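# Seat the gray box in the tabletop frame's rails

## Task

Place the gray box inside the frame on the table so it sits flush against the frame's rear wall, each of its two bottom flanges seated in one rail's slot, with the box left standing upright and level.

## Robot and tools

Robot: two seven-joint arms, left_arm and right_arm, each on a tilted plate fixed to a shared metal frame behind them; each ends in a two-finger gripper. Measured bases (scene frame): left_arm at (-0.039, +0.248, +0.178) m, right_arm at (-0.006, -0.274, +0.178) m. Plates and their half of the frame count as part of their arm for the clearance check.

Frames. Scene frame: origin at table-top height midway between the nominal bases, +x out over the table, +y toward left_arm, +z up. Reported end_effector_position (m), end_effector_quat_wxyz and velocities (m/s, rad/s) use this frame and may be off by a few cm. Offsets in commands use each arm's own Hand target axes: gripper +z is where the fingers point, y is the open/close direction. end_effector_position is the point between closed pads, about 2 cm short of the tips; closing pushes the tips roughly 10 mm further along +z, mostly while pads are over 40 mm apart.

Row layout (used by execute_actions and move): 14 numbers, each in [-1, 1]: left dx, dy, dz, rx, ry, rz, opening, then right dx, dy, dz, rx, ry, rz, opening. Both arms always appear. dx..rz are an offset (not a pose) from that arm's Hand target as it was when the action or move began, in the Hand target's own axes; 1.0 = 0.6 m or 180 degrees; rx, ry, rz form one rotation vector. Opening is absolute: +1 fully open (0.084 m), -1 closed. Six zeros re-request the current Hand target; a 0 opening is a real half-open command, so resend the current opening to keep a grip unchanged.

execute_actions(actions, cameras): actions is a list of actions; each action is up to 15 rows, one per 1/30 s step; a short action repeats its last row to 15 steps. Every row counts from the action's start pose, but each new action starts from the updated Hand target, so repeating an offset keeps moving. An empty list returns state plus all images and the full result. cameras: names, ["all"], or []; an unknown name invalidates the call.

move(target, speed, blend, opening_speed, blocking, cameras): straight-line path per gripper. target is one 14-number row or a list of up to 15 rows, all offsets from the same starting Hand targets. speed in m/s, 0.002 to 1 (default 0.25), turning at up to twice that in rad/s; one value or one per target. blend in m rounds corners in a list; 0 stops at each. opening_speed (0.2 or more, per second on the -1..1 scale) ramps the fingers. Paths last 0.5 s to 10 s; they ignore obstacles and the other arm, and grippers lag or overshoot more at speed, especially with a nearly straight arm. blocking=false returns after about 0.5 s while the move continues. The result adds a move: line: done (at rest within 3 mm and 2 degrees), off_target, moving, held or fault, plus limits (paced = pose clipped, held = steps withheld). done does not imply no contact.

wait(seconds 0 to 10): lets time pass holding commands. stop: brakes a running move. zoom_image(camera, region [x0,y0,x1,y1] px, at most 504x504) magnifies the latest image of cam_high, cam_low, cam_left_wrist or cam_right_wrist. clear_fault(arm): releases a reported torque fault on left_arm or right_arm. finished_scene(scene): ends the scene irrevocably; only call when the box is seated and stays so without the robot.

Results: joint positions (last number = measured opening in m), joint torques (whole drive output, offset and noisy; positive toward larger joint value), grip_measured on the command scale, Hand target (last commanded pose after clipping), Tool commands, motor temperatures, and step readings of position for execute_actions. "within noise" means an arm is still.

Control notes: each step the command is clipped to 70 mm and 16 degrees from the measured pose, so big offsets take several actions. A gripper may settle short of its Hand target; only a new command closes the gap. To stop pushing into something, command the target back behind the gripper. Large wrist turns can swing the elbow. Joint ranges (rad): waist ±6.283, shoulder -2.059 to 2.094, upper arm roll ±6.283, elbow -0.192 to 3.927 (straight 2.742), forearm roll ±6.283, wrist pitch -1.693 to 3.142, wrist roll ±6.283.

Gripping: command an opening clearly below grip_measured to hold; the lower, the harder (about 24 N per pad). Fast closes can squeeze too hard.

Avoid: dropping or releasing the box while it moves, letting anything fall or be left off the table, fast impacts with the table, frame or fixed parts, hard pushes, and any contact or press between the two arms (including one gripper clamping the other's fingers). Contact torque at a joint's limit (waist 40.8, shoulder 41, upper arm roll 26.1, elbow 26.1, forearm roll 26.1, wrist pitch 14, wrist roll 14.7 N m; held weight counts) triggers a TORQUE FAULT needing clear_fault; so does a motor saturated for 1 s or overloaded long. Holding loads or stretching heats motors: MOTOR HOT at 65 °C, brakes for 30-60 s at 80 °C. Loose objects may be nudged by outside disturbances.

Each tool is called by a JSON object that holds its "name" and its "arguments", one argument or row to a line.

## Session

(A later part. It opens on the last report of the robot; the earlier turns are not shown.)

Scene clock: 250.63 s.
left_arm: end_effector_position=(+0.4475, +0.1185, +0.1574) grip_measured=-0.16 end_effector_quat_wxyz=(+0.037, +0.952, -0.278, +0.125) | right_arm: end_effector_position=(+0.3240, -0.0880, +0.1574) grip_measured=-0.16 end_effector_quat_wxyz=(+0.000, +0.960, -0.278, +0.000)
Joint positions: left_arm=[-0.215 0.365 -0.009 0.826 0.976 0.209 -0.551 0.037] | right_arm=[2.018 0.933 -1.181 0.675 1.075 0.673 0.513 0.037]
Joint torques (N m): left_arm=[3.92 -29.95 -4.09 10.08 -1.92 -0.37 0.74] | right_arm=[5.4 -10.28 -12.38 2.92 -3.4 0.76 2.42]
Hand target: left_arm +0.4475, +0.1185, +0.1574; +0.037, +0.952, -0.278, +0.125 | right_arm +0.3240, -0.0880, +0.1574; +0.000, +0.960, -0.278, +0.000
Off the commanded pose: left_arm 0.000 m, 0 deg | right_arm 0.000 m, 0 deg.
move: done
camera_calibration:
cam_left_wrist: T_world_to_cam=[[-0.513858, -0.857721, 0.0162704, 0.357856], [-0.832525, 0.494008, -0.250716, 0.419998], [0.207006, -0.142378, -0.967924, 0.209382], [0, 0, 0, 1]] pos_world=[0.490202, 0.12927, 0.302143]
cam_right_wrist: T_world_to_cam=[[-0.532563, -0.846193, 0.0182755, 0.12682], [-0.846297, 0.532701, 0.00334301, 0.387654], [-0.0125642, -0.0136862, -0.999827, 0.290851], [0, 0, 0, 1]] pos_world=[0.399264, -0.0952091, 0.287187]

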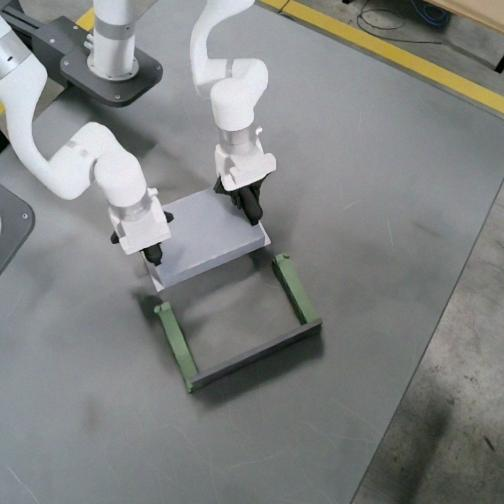

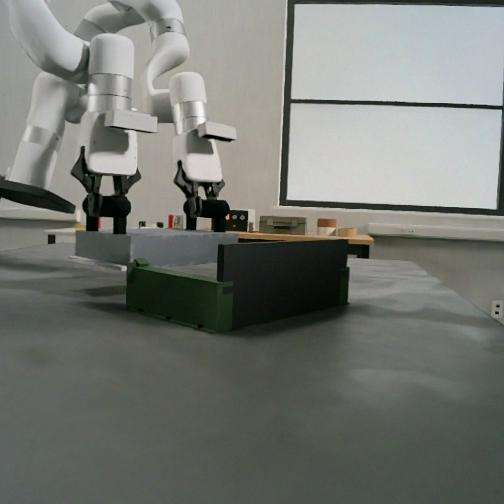

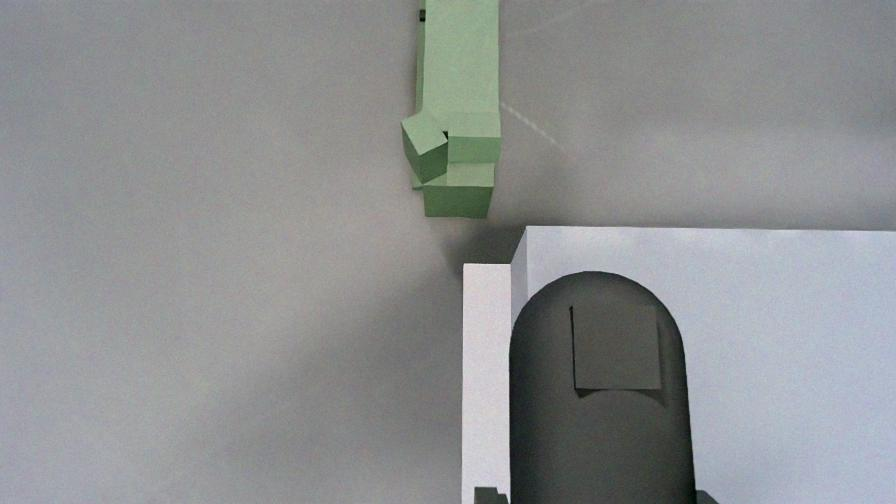

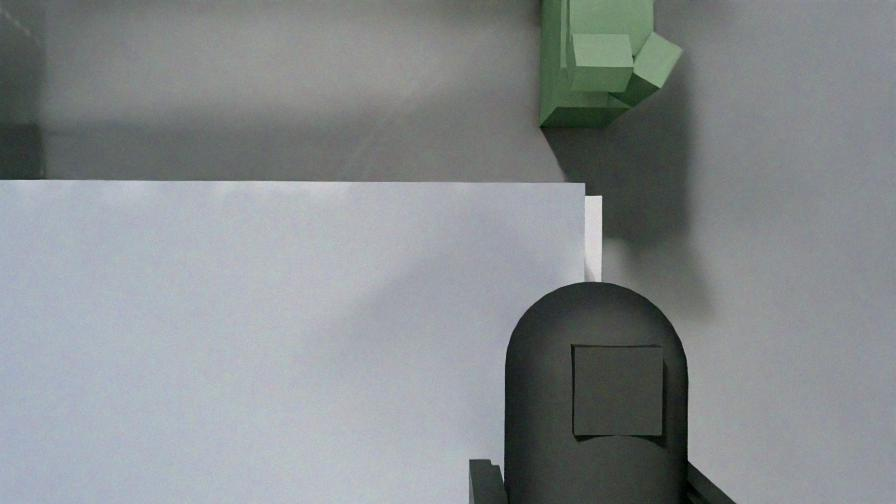

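{"name": "move", "arguments": {
  "target": [0.04727, -0.00048, 0.01679, 0, 0, 0, -1.0, 0.05, -0.00026, 0.004, 0, 0, 0, -1.0],
  "speed": 0.05,
  "cameras": ["cam_low", "cam_left_wrist", "cam_right_wrist"]
}}

Scene clock: 281.43 s.
left_arm: end_effector_position=(+0.4729, +0.1027, +0.1550) grip_measured=-0.16 end_effector_quat_wxyz=(+0.037, +0.952, -0.278, +0.125) | right_arm: end_effector_position=(+0.3495, -0.1039, +0.1550) grip_measured=-0.16 end_effector_quat_wxyz=(+0.000, +0.960, -0.278, +0.000)
Joint positions: left_arm=[-0.211 0.434 -0.044 0.928 0.911 0.25 -0.503 0.037] | right_arm=[1.927 0.939 -1.186 0.71 1.066 0.675 0.448 0.037]
Joint torques (N m): left_arm=[3.27 -24.71 -4.5 15.72 -1.74 -0.53 0.62] | right_arm=[0.13 -5.06 -10.07 8.92 -3.18 0.48 -2.88]
Motor temperatures (°C): left_arm=[37 44 36 51 41 37 44] | right_arm=[37 42 49 46 35 35 37]
Hand target: left_arm +0.4729, +0.1026, +0.1550; +0.037, +0.952, -0.278, +0.125 | right_arm +0.3495, -0.1039, +0.1550; +0.000, +0.960, -0.278, +0.000
Off the commanded pose: left_arm 0.000 m, 0 deg | right_arm 0.000 m, 0 deg.
move: done
camera_calibration:
cam_left_wrist: T_world_to_cam=[[-0.513858, -0.857721, 0.0162707, 0.357309], [-0.832526, 0.494007, -0.250716, 0.448397], [0.207006, -0.142378, -0.967924, 0.199537], [0, 0, 0, 1]] pos_world=[0.515602, 0.11337, 0.299743]
cam_right_wrist: T_world_to_cam=[[-0.532609, -0.846164, 0.0182762, 0.126874], [-0.846268, 0.532746, 0.00334265, 0.417674], [-0.012565, -0.0136862, -0.999827, 0.288552], [0, 0, 0, 1]] pos_world=[0.424664, -0.111209, 0.284787]
Images, in order (width x height): cam_low 504x504, cam_left_wrist 896x504, cam_right_wrist 896x504.

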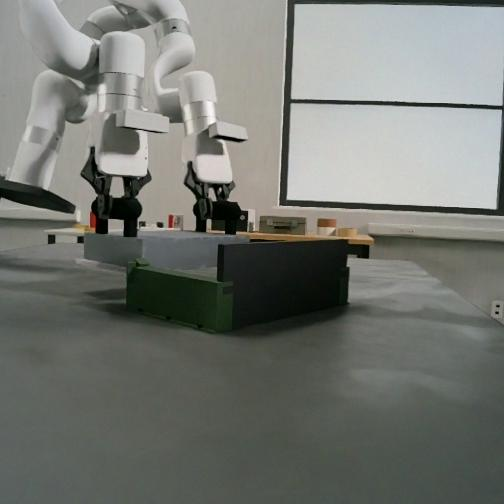

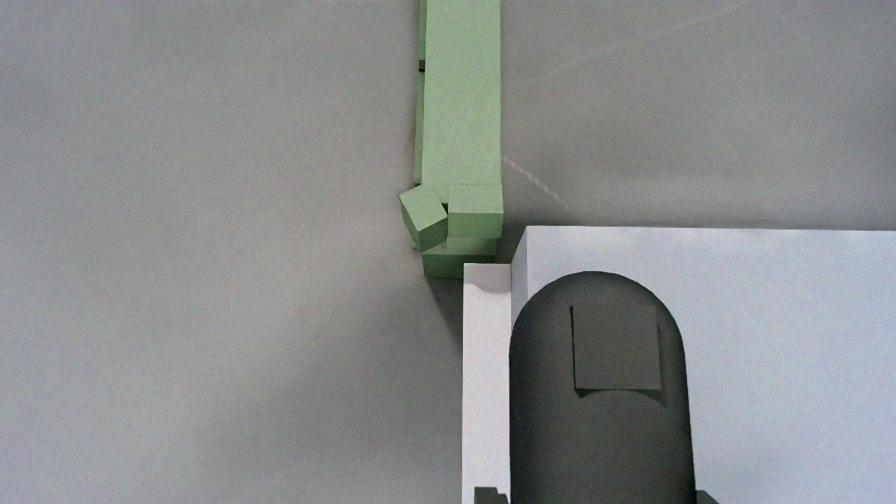

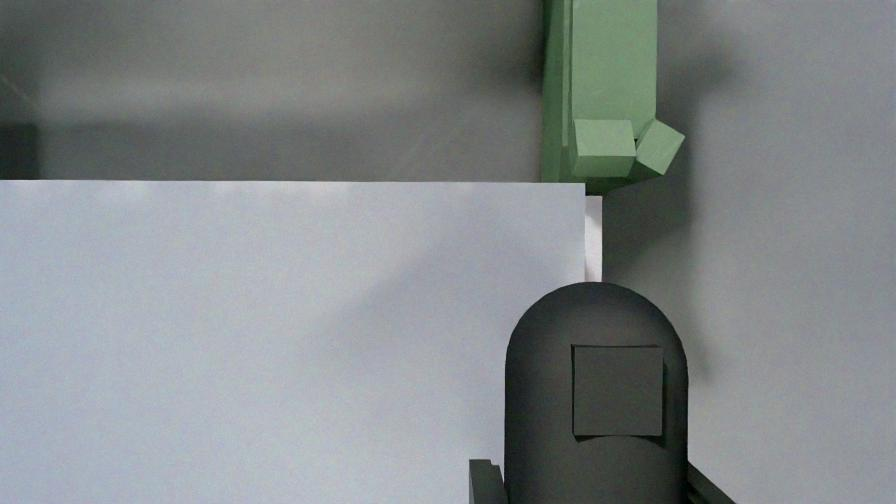

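{"name": "zoom_image", "arguments": {
  "camera": "cam_low",
  "region": [75, 235, 165, 305]
}}

{"name": "zoom_image", "arguments": {
  "camera": "cam_left_wrist",
  "region": [395, 170, 545, 300]
}}

{"name": "zoom_image", "arguments": {
  "camera": "cam_right_wrist",
  "region": [530, 60, 700, 220]
}}

Scaled by 5.600 from the camera's 504x504 image, which has a finer 720x720 frame.

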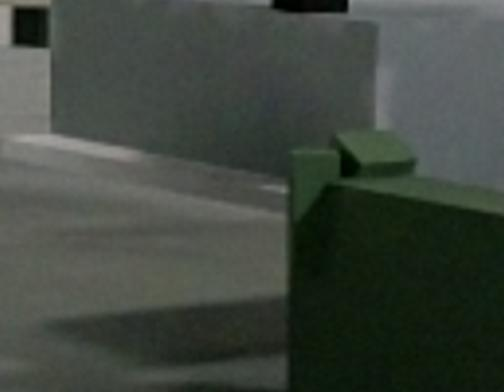

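Scaled by 3.360 from the camera's 896x504 image, which has a finer 1280x720 frame.

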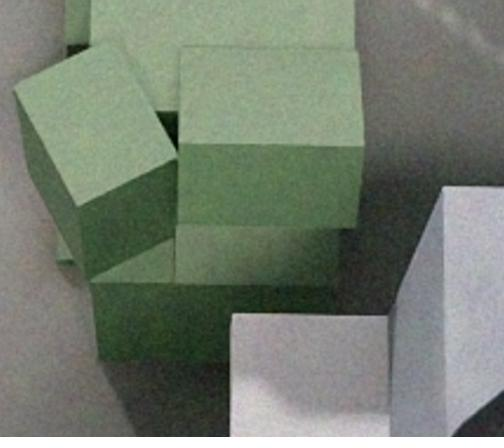

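Scaled by 2.965 from the camera's 896x504 image, which has a finer 1280x720 frame.

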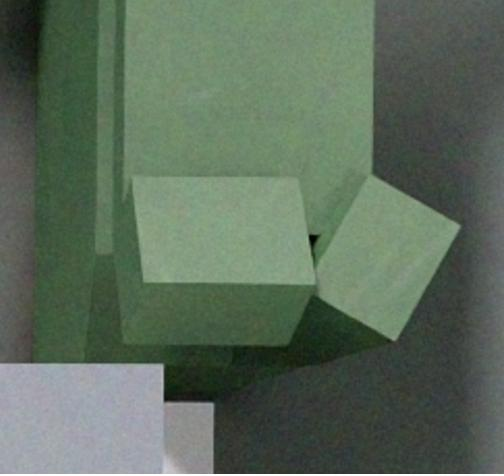

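{"name": "move", "arguments": {
  "target": [0.0322, -0.0003, 0.00862, 0, 0, 0, -1.0, 0.0333, -0.0002, 0, 0, 0, 0, -1.0],
  "speed": 0.02,
  "cameras": ["cam_low", "cam_left_wrist", "cam_right_wrist"]
}}

Scene clock: 285.40 s.
left_arm: end_effector_position=(+0.4898, +0.0921, +0.1550) grip_measured=-0.16 end_effector_quat_wxyz=(+0.037, +0.952, -0.278, +0.125) | right_arm: end_effector_position=(+0.3664, -0.1145, +0.1550) grip_measured=-0.16 end_effector_quat_wxyz=(+0.000, +0.960, -0.278, +0.000)
Joint positions: left_arm=[-0.207 0.477 -0.069 0.998 0.871 0.282 -0.47 0.037] | right_arm=[1.871 0.942 -1.194 0.736 1.055 0.681 0.412 0.037]
Joint torques (N m): left_arm=[2.07 -25.59 -4.99 15.57 -2.11 -0.75 0.61] | right_arm=[0.65 -5.44 -13.09 10.1 -3.06 0.49 -3]
Hand target: left_arm +0.4899, +0.0920, +0.1550; +0.037, +0.952, -0.278, +0.125 | right_arm +0.3664, -0.1145, +0.1550; +0.000, +0.960, -0.278, +0.000
Off the commanded pose: left_arm 0.000 m, 0 deg | right_arm 0.000 m, 0 deg.
move: done
camera_calibration:
cam_left_wrist: T_world_to_cam=[[-0.513858, -0.857721, 0.0162707, 0.356952], [-0.832526, 0.494007, -0.250716, 0.467787], [0.207006, -0.142378, -0.967924, 0.194509], [0, 0, 0, 1]] pos_world=[0.532602, 0.10277, 0.299743]
cam_right_wrist: T_world_to_cam=[[-0.532563, -0.846193, 0.0182755, 0.12702], [-0.846297, 0.532701, 0.00334301, 0.437661], [-0.0125642, -0.0136862, -0.999827, 0.288621], [0, 0, 0, 1]] pos_world=[0.441664, -0.121709, 0.284787]
Images, in order (width x height): cam_low 504x504, cam_left_wrist 896x504, cam_right_wrist 896x504.

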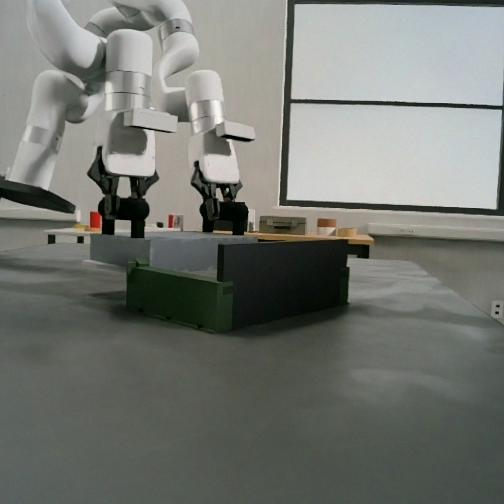

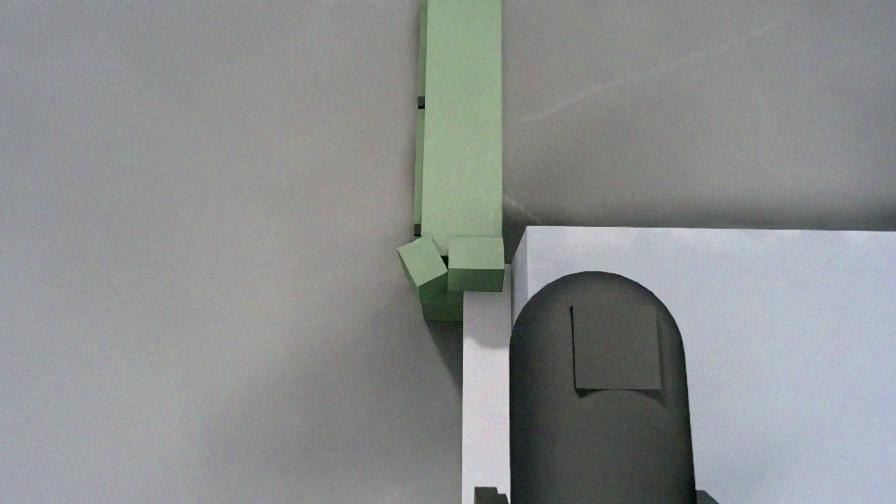

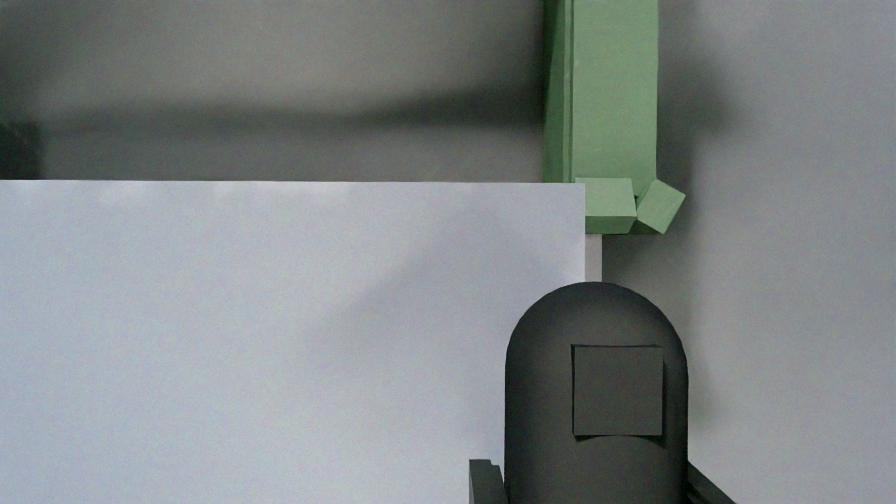

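{"name": "move", "arguments": {
  "target": [0.02415, -0.0002, 0.00646, 0, 0, 0, -1.0, 0.025, -0.00013, 0, 0, 0, 0, -1.0],
  "speed": 0.02
}}

Scene clock: 287.57 s.
left_arm: end_effector_position=(+0.5026, +0.0841, +0.1551) grip_measured=-0.16 end_effector_quat_wxyz=(+0.037, +0.952, -0.278, +0.125) | right_arm: end_effector_position=(+0.3791, -0.1225, +0.1549) grip_measured=-0.16 end_effector_quat_wxyz=(+0.000, +0.960, -0.278, +0.000)
Joint positions: left_arm=[-0.205 0.51 -0.086 1.053 0.844 0.308 -0.447 0.037] | right_arm=[1.828 0.944 -1.199 0.758 1.046 0.686 0.386 0.037]
Joint torques (N m): left_arm=[1.65 -26.34 -5.52 16.23 -1.98 -1.08 0.81] | right_arm=[1.04 -5.74 -13.3 10.74 -3.15 0.41 -3]
Hand target: left_arm +0.5026, +0.0841, +0.1551; +0.037, +0.952, -0.278, +0.125 | right_arm +0.3791, -0.1225, +0.1549; +0.000, +0.960, -0.278, +0.000
Off the commanded pose: left_arm 0.000 m, 0 deg | right_arm 0.000 m, 0 deg.
move: done

{"name": "move", "arguments": {
  "target": [0.0644, -0.0006, 0.01724, 0, 0, 0, -1.0, 0.0667, -0.0004, 0, 0, 0, 0, -1.0],
  "speed": 0.03,
  "cameras": ["cam_left_wrist", "cam_right_wrist"]
}}

Scene clock: 290.77 s.
left_arm: end_effector_position=(+0.5365, +0.0629, +0.1551) grip_measured=-0.16 end_effector_quat_wxyz=(+0.037, +0.952, -0.278, +0.125) | right_arm: end_effector_position=(+0.4131, -0.1437, +0.1549) grip_measured=-0.16 end_effector_quat_wxyz=(+0.000, +0.960, -0.278, +0.000)
Joint positions: left_arm=[-0.207 0.603 -0.124 1.209 0.782 0.38 -0.391 0.037] | right_arm=[1.713 0.953 -1.208 0.825 1.021 0.705 0.325 0.037]
Joint torques (N m): left_arm=[-12.22 -28.17 -6.18 16.32 -1.62 -1.11 0.66] | right_arm=[1.45 -6.45 -14.13 11.47 -3.11 0.35 -3.03]
Hand target: left_arm +0.5365, +0.0629, +0.1551; +0.037, +0.952, -0.278, +0.125 | right_arm +0.4131, -0.1437, +0.1549; +0.000, +0.960, -0.278, +0.000
Off the commanded pose: left_arm 0.000 m, 0 deg | right_arm 0.000 m, 0 deg.
move: done
camera_calibration:
cam_left_wrist: T_world_to_cam=[[-0.513858, -0.857721, 0.0162707, 0.355851], [-0.832526, 0.494007, -0.250716, 0.521032], [0.207006, -0.142378, -0.967924, 0.180802], [0, 0, 0, 1]] pos_world=[0.579202, 0.0735696, 0.299843]
cam_right_wrist: T_world_to_cam=[[-0.532563, -0.846193, 0.0182755, 0.127129], [-0.846297, 0.532701, 0.00334301, 0.492654], [-0.0125642, -0.0136862, -0.999827, 0.288807], [0, 0, 0, 1]] pos_world=[0.488264, -0.150909, 0.284787]
Images, in order (width x height): cam_left_wrist 896x504, cam_right_wrist 896x504.

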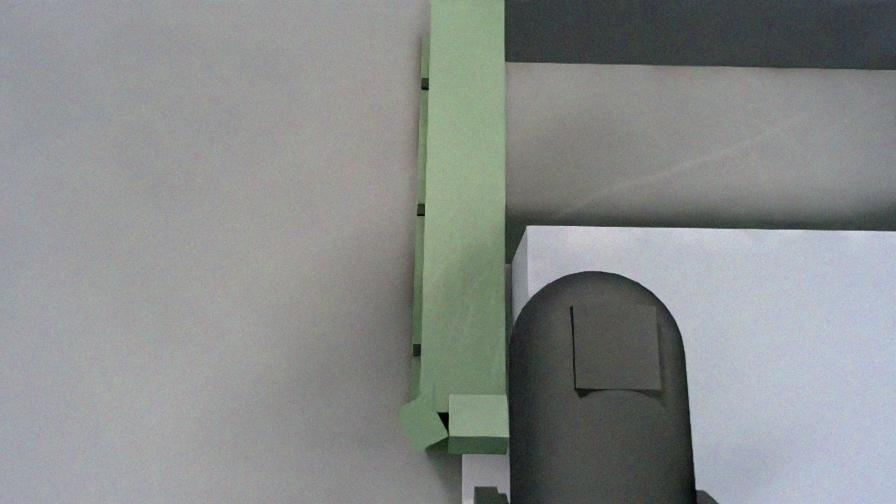

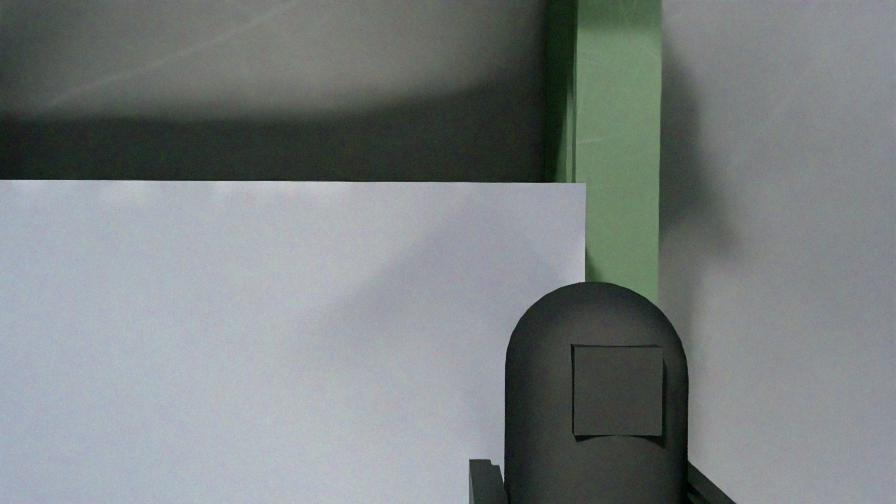

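{"name": "move", "arguments": {
  "target": [0.08183, 0.00265, 0.0219, -0.00057, 0, 0.00215, -1.0, 0.08198, 0.00303, 0, 0, 0, 0.00222, -1.0],
  "speed": 0.03,
  "cameras": ["cam_left_wrist", "cam_right_wrist"]
}}

Scene clock: 300.80 s.
left_arm: end_effector_position=(+0.5785, +0.0342, +0.1551) grip_measured=-0.16 end_effector_quat_wxyz=(+0.037, +0.951, -0.281, +0.125) | right_arm: end_effector_position=(+0.4537, -0.1715, +0.1549) grip_measured=-0.16 end_effector_quat_wxyz=(+0.000, +0.959, -0.282, +0.000)
Joint positions: left_arm=[-0.22 0.733 -0.163 1.43 0.718 0.481 -0.318 0.037] | right_arm=[1.572 0.967 -1.214 0.916 0.993 0.735 0.265 0.037]
Joint torques (N m): left_arm=[-14.52 -30.49 -6.97 17.14 -1.41 -1.28 0.69] | right_arm=[1.45 -7.66 -13.43 12.77 -3.03 0.07 -2.95]
Motor temperatures (°C): left_arm=[37 44 37 56 41 37 44] | right_arm=[36 42 51 48 35 35 37]
Hand target: left_arm +0.5785, +0.0342, +0.1551; +0.037, +0.951, -0.281, +0.125 | right_arm +0.4537, -0.1715, +0.1549; +0.000, +0.959, -0.282, +0.000
Off the commanded pose: left_arm 0.000 m, 0 deg | right_arm 0.000 m, 0 deg.
move: done
camera_calibration:
cam_left_wrist: T_world_to_cam=[[-0.519787, -0.854141, 0.0162783, 0.356142], [-0.829082, 0.499759, -0.250727, 0.568008], [0.206021, -0.143821, -0.967921, 0.168635], [0, 0, 0, 1]] pos_world=[0.621301, 0.0445821, 0.299843]
cam_right_wrist: T_world_to_cam=[[-0.538489, -0.842435, 0.0182706, 0.128605], [-0.842538, 0.538627, 0.00334903, 0.541179], [-0.0126624, -0.0135903, -0.999827, 0.288999], [0, 0, 0, 1]] pos_world=[0.528876, -0.179225, 0.284787]
Images, in order (width x height): cam_left_wrist 896x504, cam_right_wrist 896x504.

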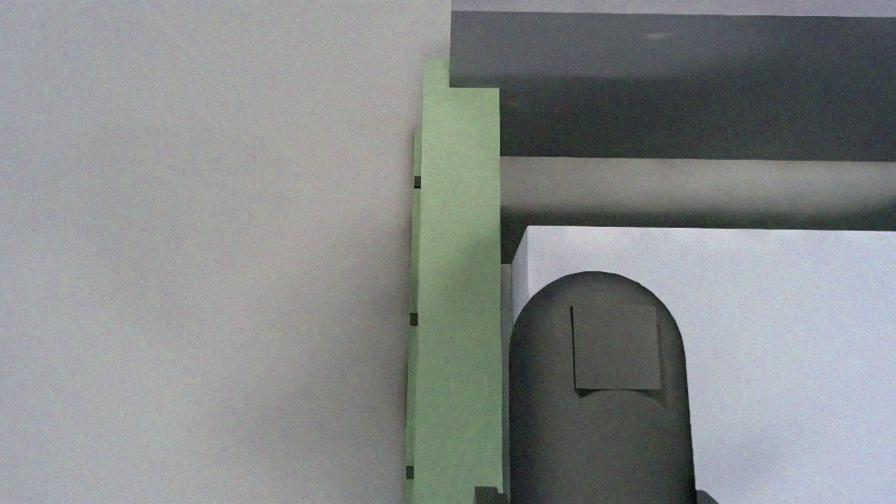

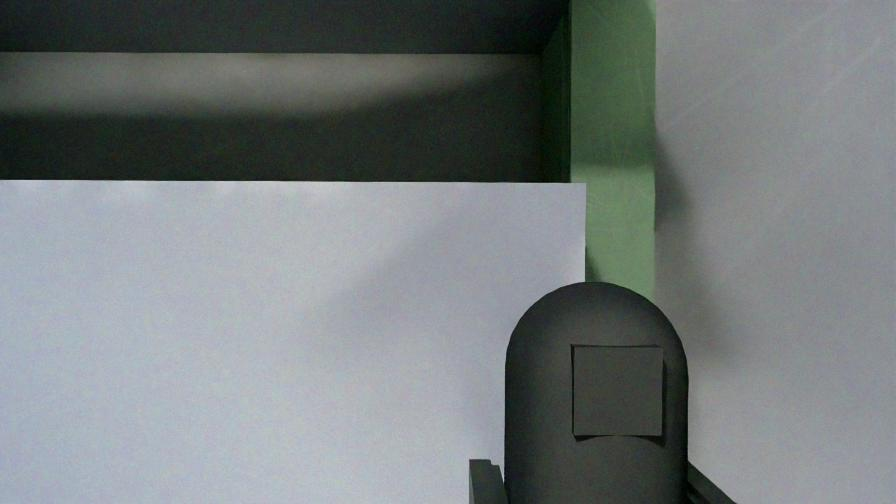

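{"name": "move", "arguments": {
  "target": [0.08853, -0.0003, 0.0237, 0, 0, 0, -1.0, 0.09167, -0.0001, 0, 0, 0, 0, -1.0],
  "speed": 0.035,
  "cameras": ["cam_left_wrist", "cam_right_wrist", "cam_low", "cam_high"]
}}

Scene clock: 310.67 s.
left_arm: end_effector_position=(+0.6247, +0.0044, +0.1551) grip_measured=-0.16 end_effector_quat_wxyz=(+0.037, +0.951, -0.281, +0.125) | right_arm: end_effector_position=(+0.5000, -0.2012, +0.1549) grip_measured=-0.16 end_effector_quat_wxyz=(+0.000, +0.959, -0.282, +0.000)
Joint positions: left_arm=[-0.25 0.896 -0.191 1.719 0.658 0.608 -0.238 0.037] | right_arm=[1.41 0.988 -1.21 1.045 0.961 0.779 0.214 0.037]
Joint torques (N m): left_arm=[-15.63 -32.9 -7.2 17.78 -1.16 -1.34 0.77] | right_arm=[1.85 -9.45 -13.07 14.25 -3.05 -0.04 -2.93]
Motor temperatures (°C): left_arm=[38 45 38 58 41 37 44] | right_arm=[36 42 50 49 35 35 38]
Hand target: left_arm +0.6247, +0.0044, +0.1551; +0.037, +0.951, -0.281, +0.125 | right_arm +0.5000, -0.2012, +0.1549; +0.000, +0.959, -0.282, +0.000
Off the commanded pose: left_arm 0.000 m, 0 deg | right_arm 0.000 m, 0 deg.
move: done
camera_calibration:
cam_left_wrist: T_world_to_cam=[[-0.519787, -0.854141, 0.0162783, 0.354788], [-0.829082, 0.499759, -0.250727, 0.621154], [0.206021, -0.143821, -0.967921, 0.154846], [0, 0, 0, 1]] pos_world=[0.667501, 0.0148821, 0.299843]
cam_right_wrist: T_world_to_cam=[[-0.538489, -0.842435, 0.0182706, 0.128519], [-0.842538, 0.538627, 0.00334903, 0.596187], [-0.0126624, -0.0135903, -0.999827, 0.289082], [0, 0, 0, 1]] pos_world=[0.575176, -0.208925, 0.284687]

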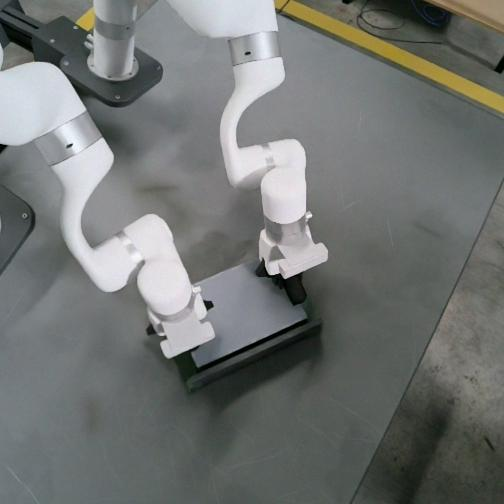

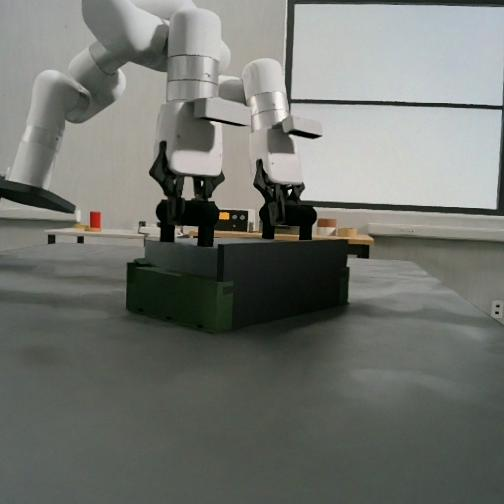

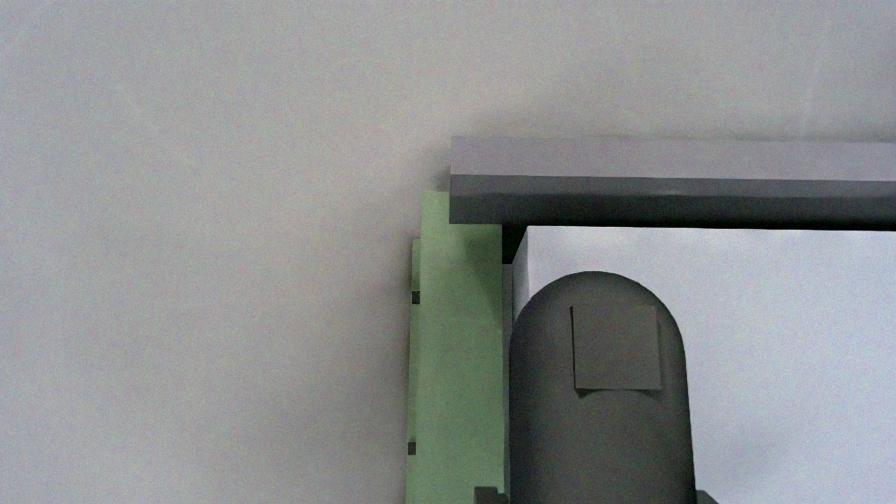

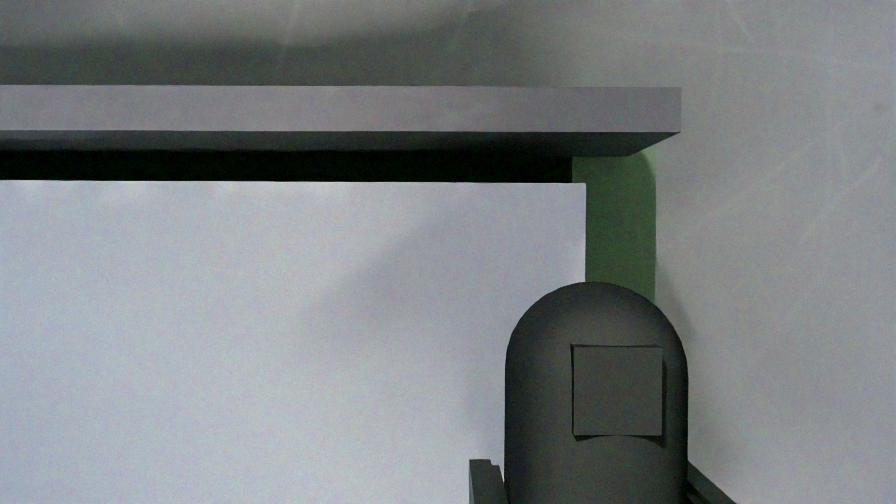

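{"name": "move", "arguments": {
  "target": [0.0161, 0, 0.0043, 0, 0, 0, -1.0, 0.0167, 0, 0, 0, 0, 0, -1.0],
  "speed": 0.03
}}

{"name": "move", "arguments": {
  "target": [-0.00043, 0, 0.00161, 0, 0, 0, -1.0, 0, 0, 0.00167, 0, 0, 0, -1.0],
  "speed": 0.01
}}

Scene clock: 315.00 s.
left_arm: end_effector_position=(+0.6331, -0.0010, +0.1551) grip_measured=-0.16 end_effector_quat_wxyz=(+0.037, +0.951, -0.281, +0.125) | right_arm: end_effector_position=(+0.5084, -0.2066, +0.1549) grip_measured=-0.16 end_effector_quat_wxyz=(+0.000, +0.959, -0.282, +0.000)
Joint positions: left_arm=[-0.257 0.93 -0.196 1.78 0.648 0.634 -0.223 0.037] | right_arm=[1.38 0.993 -1.208 1.071 0.955 0.788 0.206 0.037]
Joint torques (N m): left_arm=[-15.85 -32.98 -7.21 17.48 -1.01 -1.41 0.63] | right_arm=[1.91 -10.01 -13.23 14.69 -2.91 0.01 -2.89]
Motor temperatures (°C): left_arm=[38 45 38 59 41 37 44] | right_arm=[36 42 51 50 35 35 38]
Hand target: left_arm +0.6331, -0.0010, +0.1551; +0.037, +0.951, -0.281, +0.125 | right_arm +0.5084, -0.2066, +0.1549; +0.000, +0.959, -0.282, +0.000
Off the commanded pose: left_arm 0.000 m, 0 deg | right_arm 0.000 m, 0 deg.
move: done

Scene clock: 315.70 s.
left_arm: end_effector_position=(+0.6332, -0.0011, +0.1543) grip_measured=-0.16 end_effector_quat_wxyz=(+0.037, +0.951, -0.281, +0.125) | right_arm: end_effector_position=(+0.5084, -0.2066, +0.1539) grip_measured=-0.16 end_effector_quat_wxyz=(+0.000, +0.959, -0.282, +0.000)
Joint positions: left_arm=[-0.257 0.932 -0.196 1.781 0.649 0.632 -0.223 0.037] | right_arm=[1.378 0.994 -1.206 1.071 0.957 0.786 0.205 0.037]
Joint torques (N m): left_arm=[-9.4 -23.79 0.86 13.8 2.16 -3.06 -0.66] | right_arm=[2.87 -9.94 -11.58 15.98 2.06 -2.75 -3.07]
Motor temperatures (°C): left_arm=[38 45 38 59 41 37 44] | right_arm=[36 42 51 50 35 35 38]
Hand target: left_arm +0.6331, -0.0010, +0.1541; +0.037, +0.951, -0.281, +0.125 | right_arm +0.5084, -0.2066, +0.1539; +0.000, +0.959, -0.282, +0.000
Off the commanded pose: left_arm 0.000 m, 0 deg | right_arm 0.000 m, 0 deg.
move: done

{"name": "move", "arguments": {
  "target": [-0.00022, 0, 0.0008, 0, 0, 0, -1.0, 0, 0, 0.00083, 0, 0, 0, -1.0],
  "speed": 0.01
}}

Scene clock: 318.20 s.
left_arm: end_effector_position=(+0.6332, -0.0011, +0.1537) grip_measured=-0.16 end_effector_quat_wxyz=(+0.037, +0.951, -0.281, +0.125) | right_arm: end_effector_position=(+0.5085, -0.2066, +0.1535) grip_measured=-0.16 end_effector_quat_wxyz=(+0.000, +0.959, -0.282, +0.000)
Joint positions: left_arm=[-0.257 0.933 -0.195 1.781 0.649 0.632 -0.223 0.037] | right_arm=[1.377 0.995 -1.204 1.072 0.958 0.786 0.204 0.037]
Joint torques (N m): left_arm=[1.28 -15.25 1.93 9.28 1.91 -1.76 -0.87] | right_arm=[0.62 -6.5 -6.19 13.01 2.63 -3.05 -3.1]
Motor temperatures (°C): left_arm=[38 45 38 57 41 37 44] | right_arm=[36 42 50 50 35 35 38]
Hand target: left_arm +0.6331, -0.0010, +0.1536; +0.037, +0.951, -0.281, +0.125 | right_arm +0.5084, -0.2066, +0.1534; +0.000, +0.959, -0.282, +0.000
Off the commanded pose: left_arm 0.000 m, 0 deg | right_arm 0.000 m, 0 deg.
move: done

{"name": "move", "arguments": {
  "target": [0.0052, 0, 0.0014, 0, 0, 0, -1.0, 0.0068, 0, 0, 0, 0, 0, -1.0],
  "speed": 0.01,
  "cameras": ["cam_left_wrist", "cam_right_wrist"]
}}

Scene clock: 320.40 s.
left_arm: end_effector_position=(+0.6357, -0.0026, +0.1533) grip_measured=-0.16 end_effector_quat_wxyz=(+0.037, +0.951, -0.281, +0.125) | right_arm: end_effector_position=(+0.5116, -0.2086, +0.1533) grip_measured=-0.16 end_effector_quat_wxyz=(+0.000, +0.960, -0.282, -0.001)
Joint positions: left_arm=[-0.259 0.945 -0.197 1.802 0.646 0.641 -0.218 0.037] | right_arm=[1.365 0.997 -1.204 1.082 0.956 0.79 0.201 0.037]
Joint torques (N m): left_arm=[-17.64 -19.76 -7.18 15.28 -1.13 -3.94 0.73] | right_arm=[-6.92 -3.66 -17.14 13.51 -2.02 -5.86 -2.85]
Motor temperatures (°C): left_arm=[38 44 37 56 41 37 44] | right_arm=[36 42 50 50 35 35 38]
Hand target: left_arm +0.6358, -0.0028, +0.1536; +0.037, +0.951, -0.281, +0.125 | right_arm +0.5118, -0.2088, +0.1534; +0.000, +0.959, -0.282, +0.000
Off the commanded pose: left_arm 0.000 m, 0 deg | right_arm 0.000 m, 0 deg.
move: done
camera_calibration:
cam_left_wrist: T_world_to_cam=[[-0.51977, -0.854154, 0.0161076, 0.354563], [-0.829217, 0.49988, -0.250036, 0.63334], [0.205517, -0.143318, -0.968103, 0.150188], [0, 0, 0, 1]] pos_world=[0.678601, 0.0077818, 0.298044]
cam_right_wrist: T_world_to_cam=[[-0.538288, -0.842559, 0.0184225, 0.128343], [-0.842656, 0.538437, 0.0039638, 0.609944], [-0.0132591, -0.0133902, -0.999822, 0.287919], [0, 0, 0, 1]] pos_world=[0.586876, -0.216425, 0.283086]
Images, in order (width x height): cam_left_wrist 896x504, cam_right_wrist 896x504.

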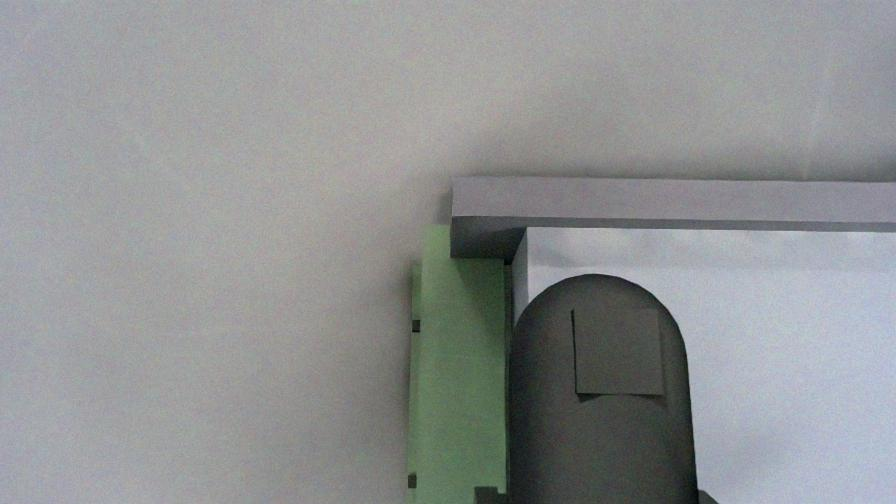

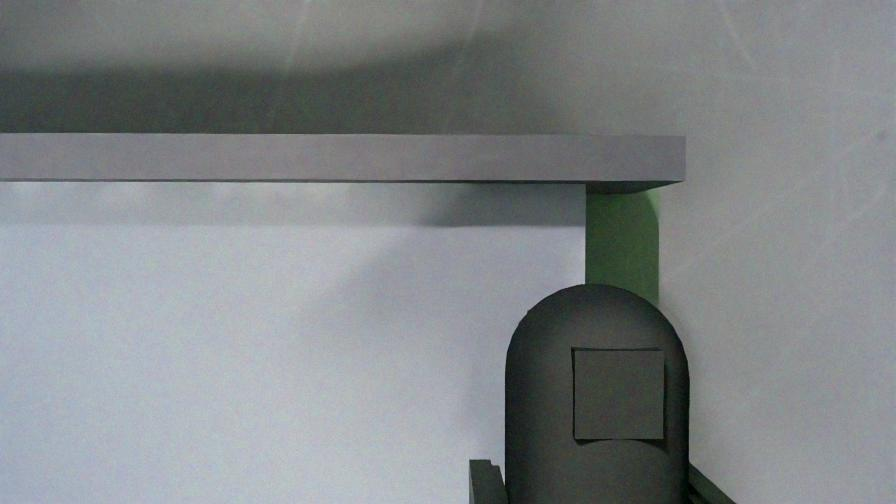

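{"name": "zoom_image", "arguments": {
  "camera": "cam_right_wrist",
  "region": [440, 110, 700, 240]
}}

{"name": "zoom_image", "arguments": {
  "camera": "cam_left_wrist",
  "region": [430, 160, 690, 290]
}}

{"name": "zoom_image", "arguments": {
  "camera": "cam_right_wrist",
  "region": [0, 110, 260, 240]
}}

{"name": "zoom_image", "arguments": {
  "camera": "cam_left_wrist",
  "region": [636, 160, 896, 290]
}}

Scaled by 1.938 from the camera's 896x504 image, which has a finer 1280x720 frame.

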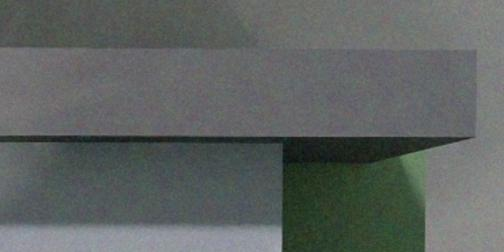

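Scaled by 1.938 from the camera's 896x504 image, which has a finer 1280x720 frame.

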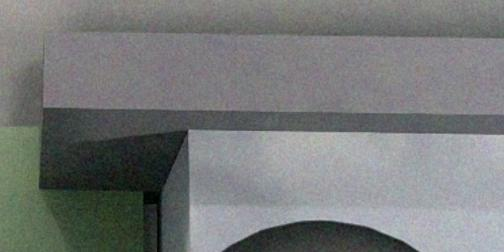

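Scaled by 1.938 from the camera's 896x504 image, which has a finer 1280x720 frame.

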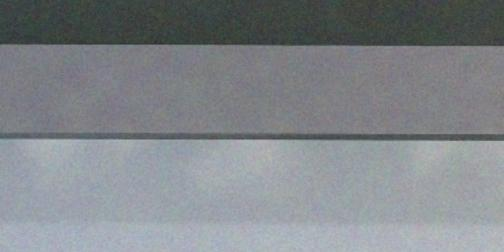

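Scaled by 1.938 from the camera's 896x504 image, which has a finer 1280x720 frame.

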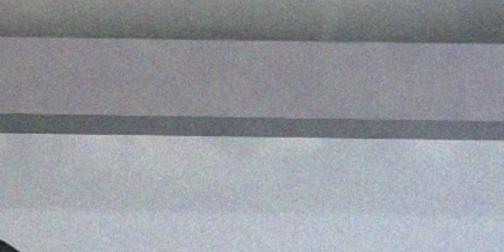

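{"name": "move", "arguments": {
  "target": [
    [0, 0, 0, 0, 0, 0, -0.22, 0, 0, 0, 0, 0, 0, -0.22],
    [0, 0, 0, 0, 0, 0, 0.2, 0, 0, 0, 0, 0, 0, 0.2]
  ],
  "speed": 0.01,
  "opening_speed": 0.5,
  "cameras": ["cam_left_wrist", "cam_right_wrist", "cam_low"]
}}

Scene clock: 333.40 s.
left_arm: end_effector_position=(+0.6358, -0.0028, +0.1536) grip_measured=+0.19 end_effector_quat_wxyz=(+0.037, +0.951, -0.281, +0.125) | right_arm: end_effector_position=(+0.5118, -0.2088, +0.1534) grip_measured=+0.19 end_effector_quat_wxyz=(+0.000, +0.960, -0.282, +0.000)
Joint positions: left_arm=[-0.259 0.945 -0.197 1.802 0.646 0.641 -0.218 0.052] | right_arm=[1.365 0.997 -1.204 1.082 0.955 0.79 0.201 0.052]
Joint torques (N m): left_arm=[-19.14 -35.03 -3.99 9.19 -0.45 -0.88 0.48] | right_arm=[7.68 -14 -10.34 9.55 -1.16 0.14 2.36]
Motor temperatures (°C): left_arm=[38 44 39 57 41 42 44] | right_arm=[37 42 56 51 35 43 38]
Hand target: left_arm +0.6358, -0.0028, +0.1536; +0.037, +0.951, -0.281, +0.125 | right_arm +0.5118, -0.2088, +0.1534; +0.000, +0.959, -0.282, +0.000
Off the commanded pose: left_arm 0.000 m, 0 deg | right_arm 0.000 m, 0 deg.
move: done
camera_calibration:
cam_left_wrist: T_world_to_cam=[[-0.519788, -0.85414, 0.016278, 0.354433], [-0.829082, 0.49976, -0.250727, 0.633579], [0.206021, -0.143821, -0.967921, 0.150071], [0, 0, 0, 1]] pos_world=[0.678601, 0.00768205, 0.298343]
cam_right_wrist: T_world_to_cam=[[-0.538302, -0.842554, 0.0182681, 0.128363], [-0.842657, 0.53844, 0.00335054, 0.610256], [-0.0126593, -0.0135902, -0.999828, 0.287626], [0, 0, 0, 1]] pos_world=[0.586975, -0.216525, 0.283187]
Images, in order (width x height): cam_low 504x504, cam_left_wrist 896x504, cam_right_wrist 896x504.

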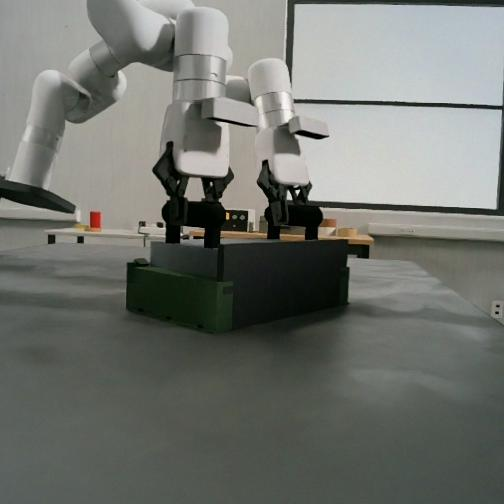

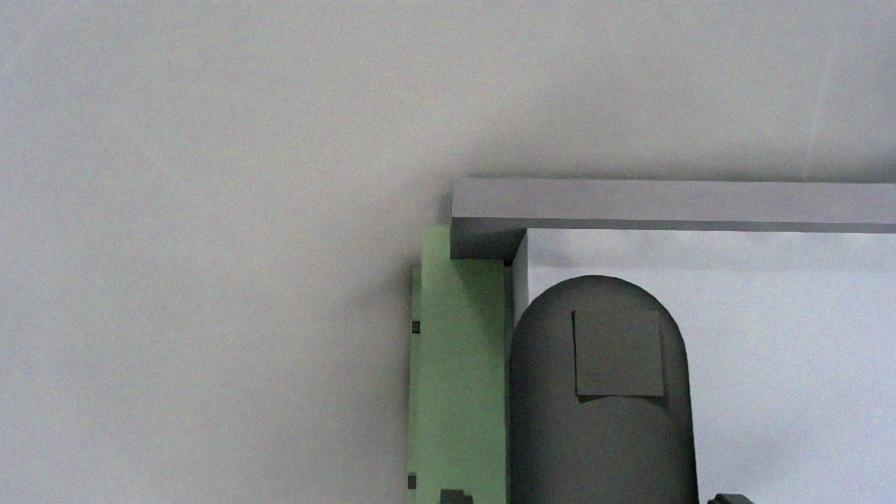

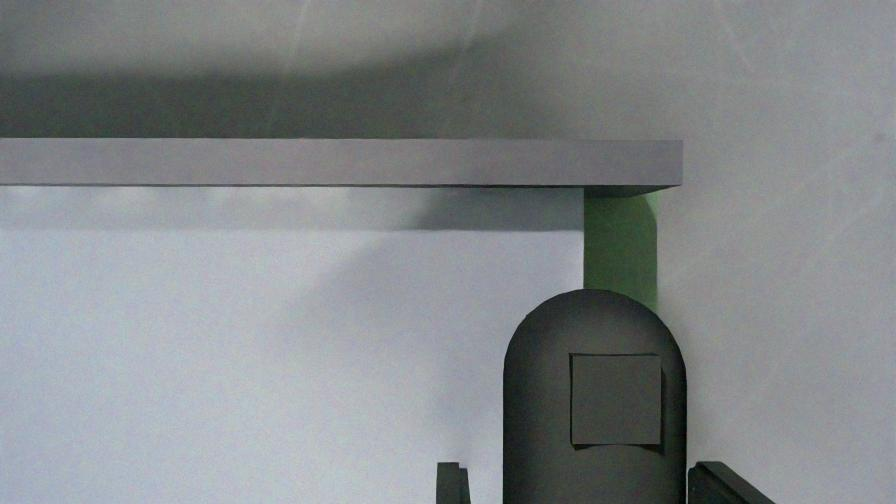

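{"name": "move", "arguments": {
  "target": [
    [0, 0, 0, 0, 0, 0, 0.7, 0, 0, 0, 0, 0, 0, 0.7],
    [0, 0, -0.2, 0, 0, 0, 0.7, -0.03, 0, -0.2, 0, 0, 0, 0.7]
  ],
  "speed": 0.15,
  "cameras": ["all"]
}}

Scene clock: 336.60 s.
left_arm: end_effector_position=(+0.6098, +0.0141, +0.2695) grip_measured=+0.70 end_effector_quat_wxyz=(+0.037, +0.951, -0.281, +0.125) | right_arm: end_effector_position=(+0.4968, -0.1990, +0.2734) grip_measured=+0.70 end_effector_quat_wxyz=(+0.000, +0.960, -0.282, +0.000)
Joint positions: left_arm=[-0.246 0.643 -0.261 1.61 0.583 0.762 -0.203 0.073] | right_arm=[1.658 0.88 -1.515 1.047 0.747 1.002 0.339 0.073]
Joint torques (N m): left_arm=[-4.2 -32.21 -9.47 9.82 -1.63 -1 0.74] | right_arm=[7.02 -9.88 -12.95 13.02 -2.36 0.22 2.82]
Motor temperatures (°C): left_arm=[38 45 39 56 41 42 44] | right_arm=[37 42 55 51 35 42 38]
Hand target: left_arm +0.6098, +0.0141, +0.2695; +0.037, +0.951, -0.281, +0.125 | right_arm +0.4968, -0.1991, +0.2734; +0.000, +0.959, -0.282, +0.000
Off the commanded pose: left_arm 0.000 m, 0 deg | right_arm 0.000 m, 0 deg.
move: done
camera_calibration:
cam_left_wrist: T_world_to_cam=[[-0.519798, -0.854133, 0.0163285, 0.353453], [-0.829099, 0.499771, -0.250647, 0.632614], [0.205926, -0.143824, -0.967941, 0.270111], [0, 0, 0, 1]] pos_world=[0.652601, 0.0245821, 0.414244]
cam_right_wrist: T_world_to_cam=[[-0.538418, -0.84248, 0.0182697, 0.126348], [-0.842583, 0.538556, 0.0033496, 0.591973], [-0.0126612, -0.0135902, -0.999827, 0.407649], [0, 0, 0, 1]] pos_world=[0.571976, -0.206825, 0.403287]

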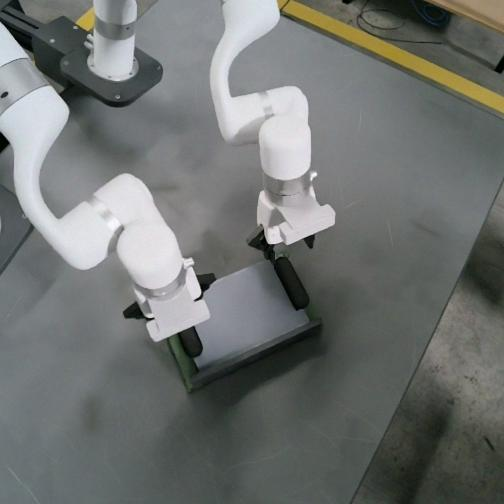

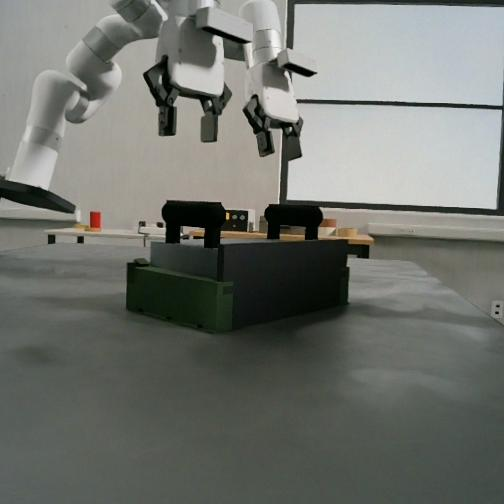

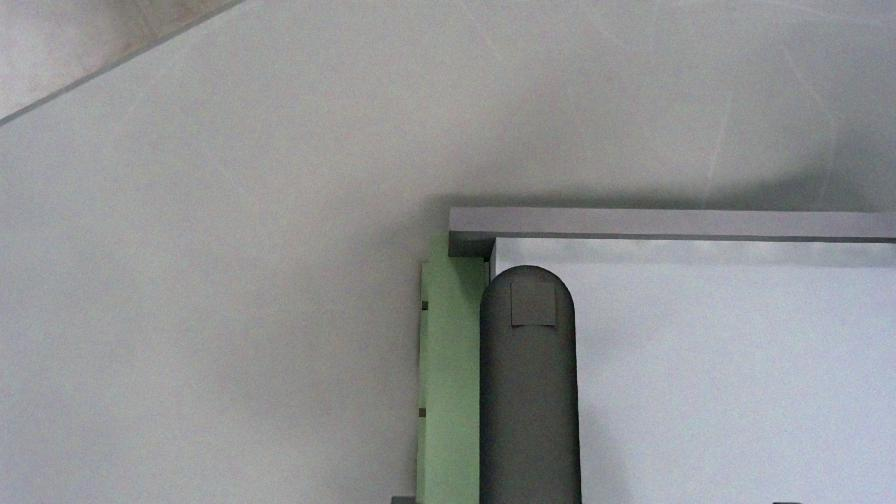

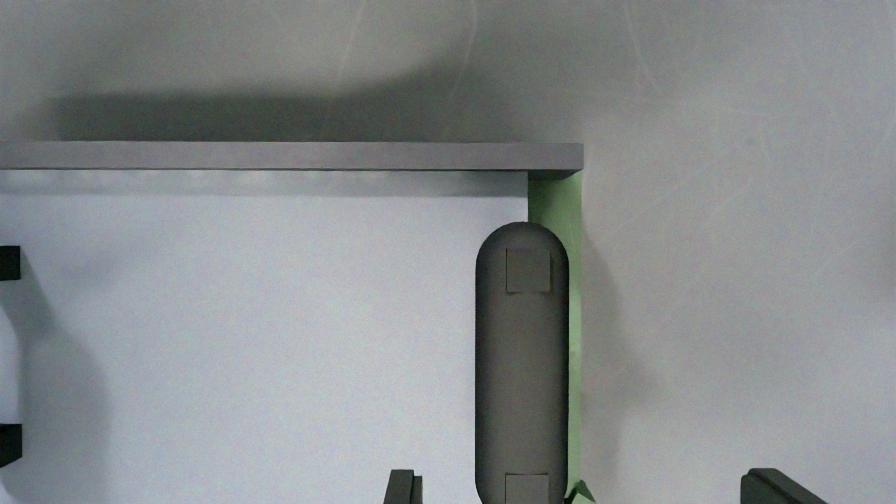

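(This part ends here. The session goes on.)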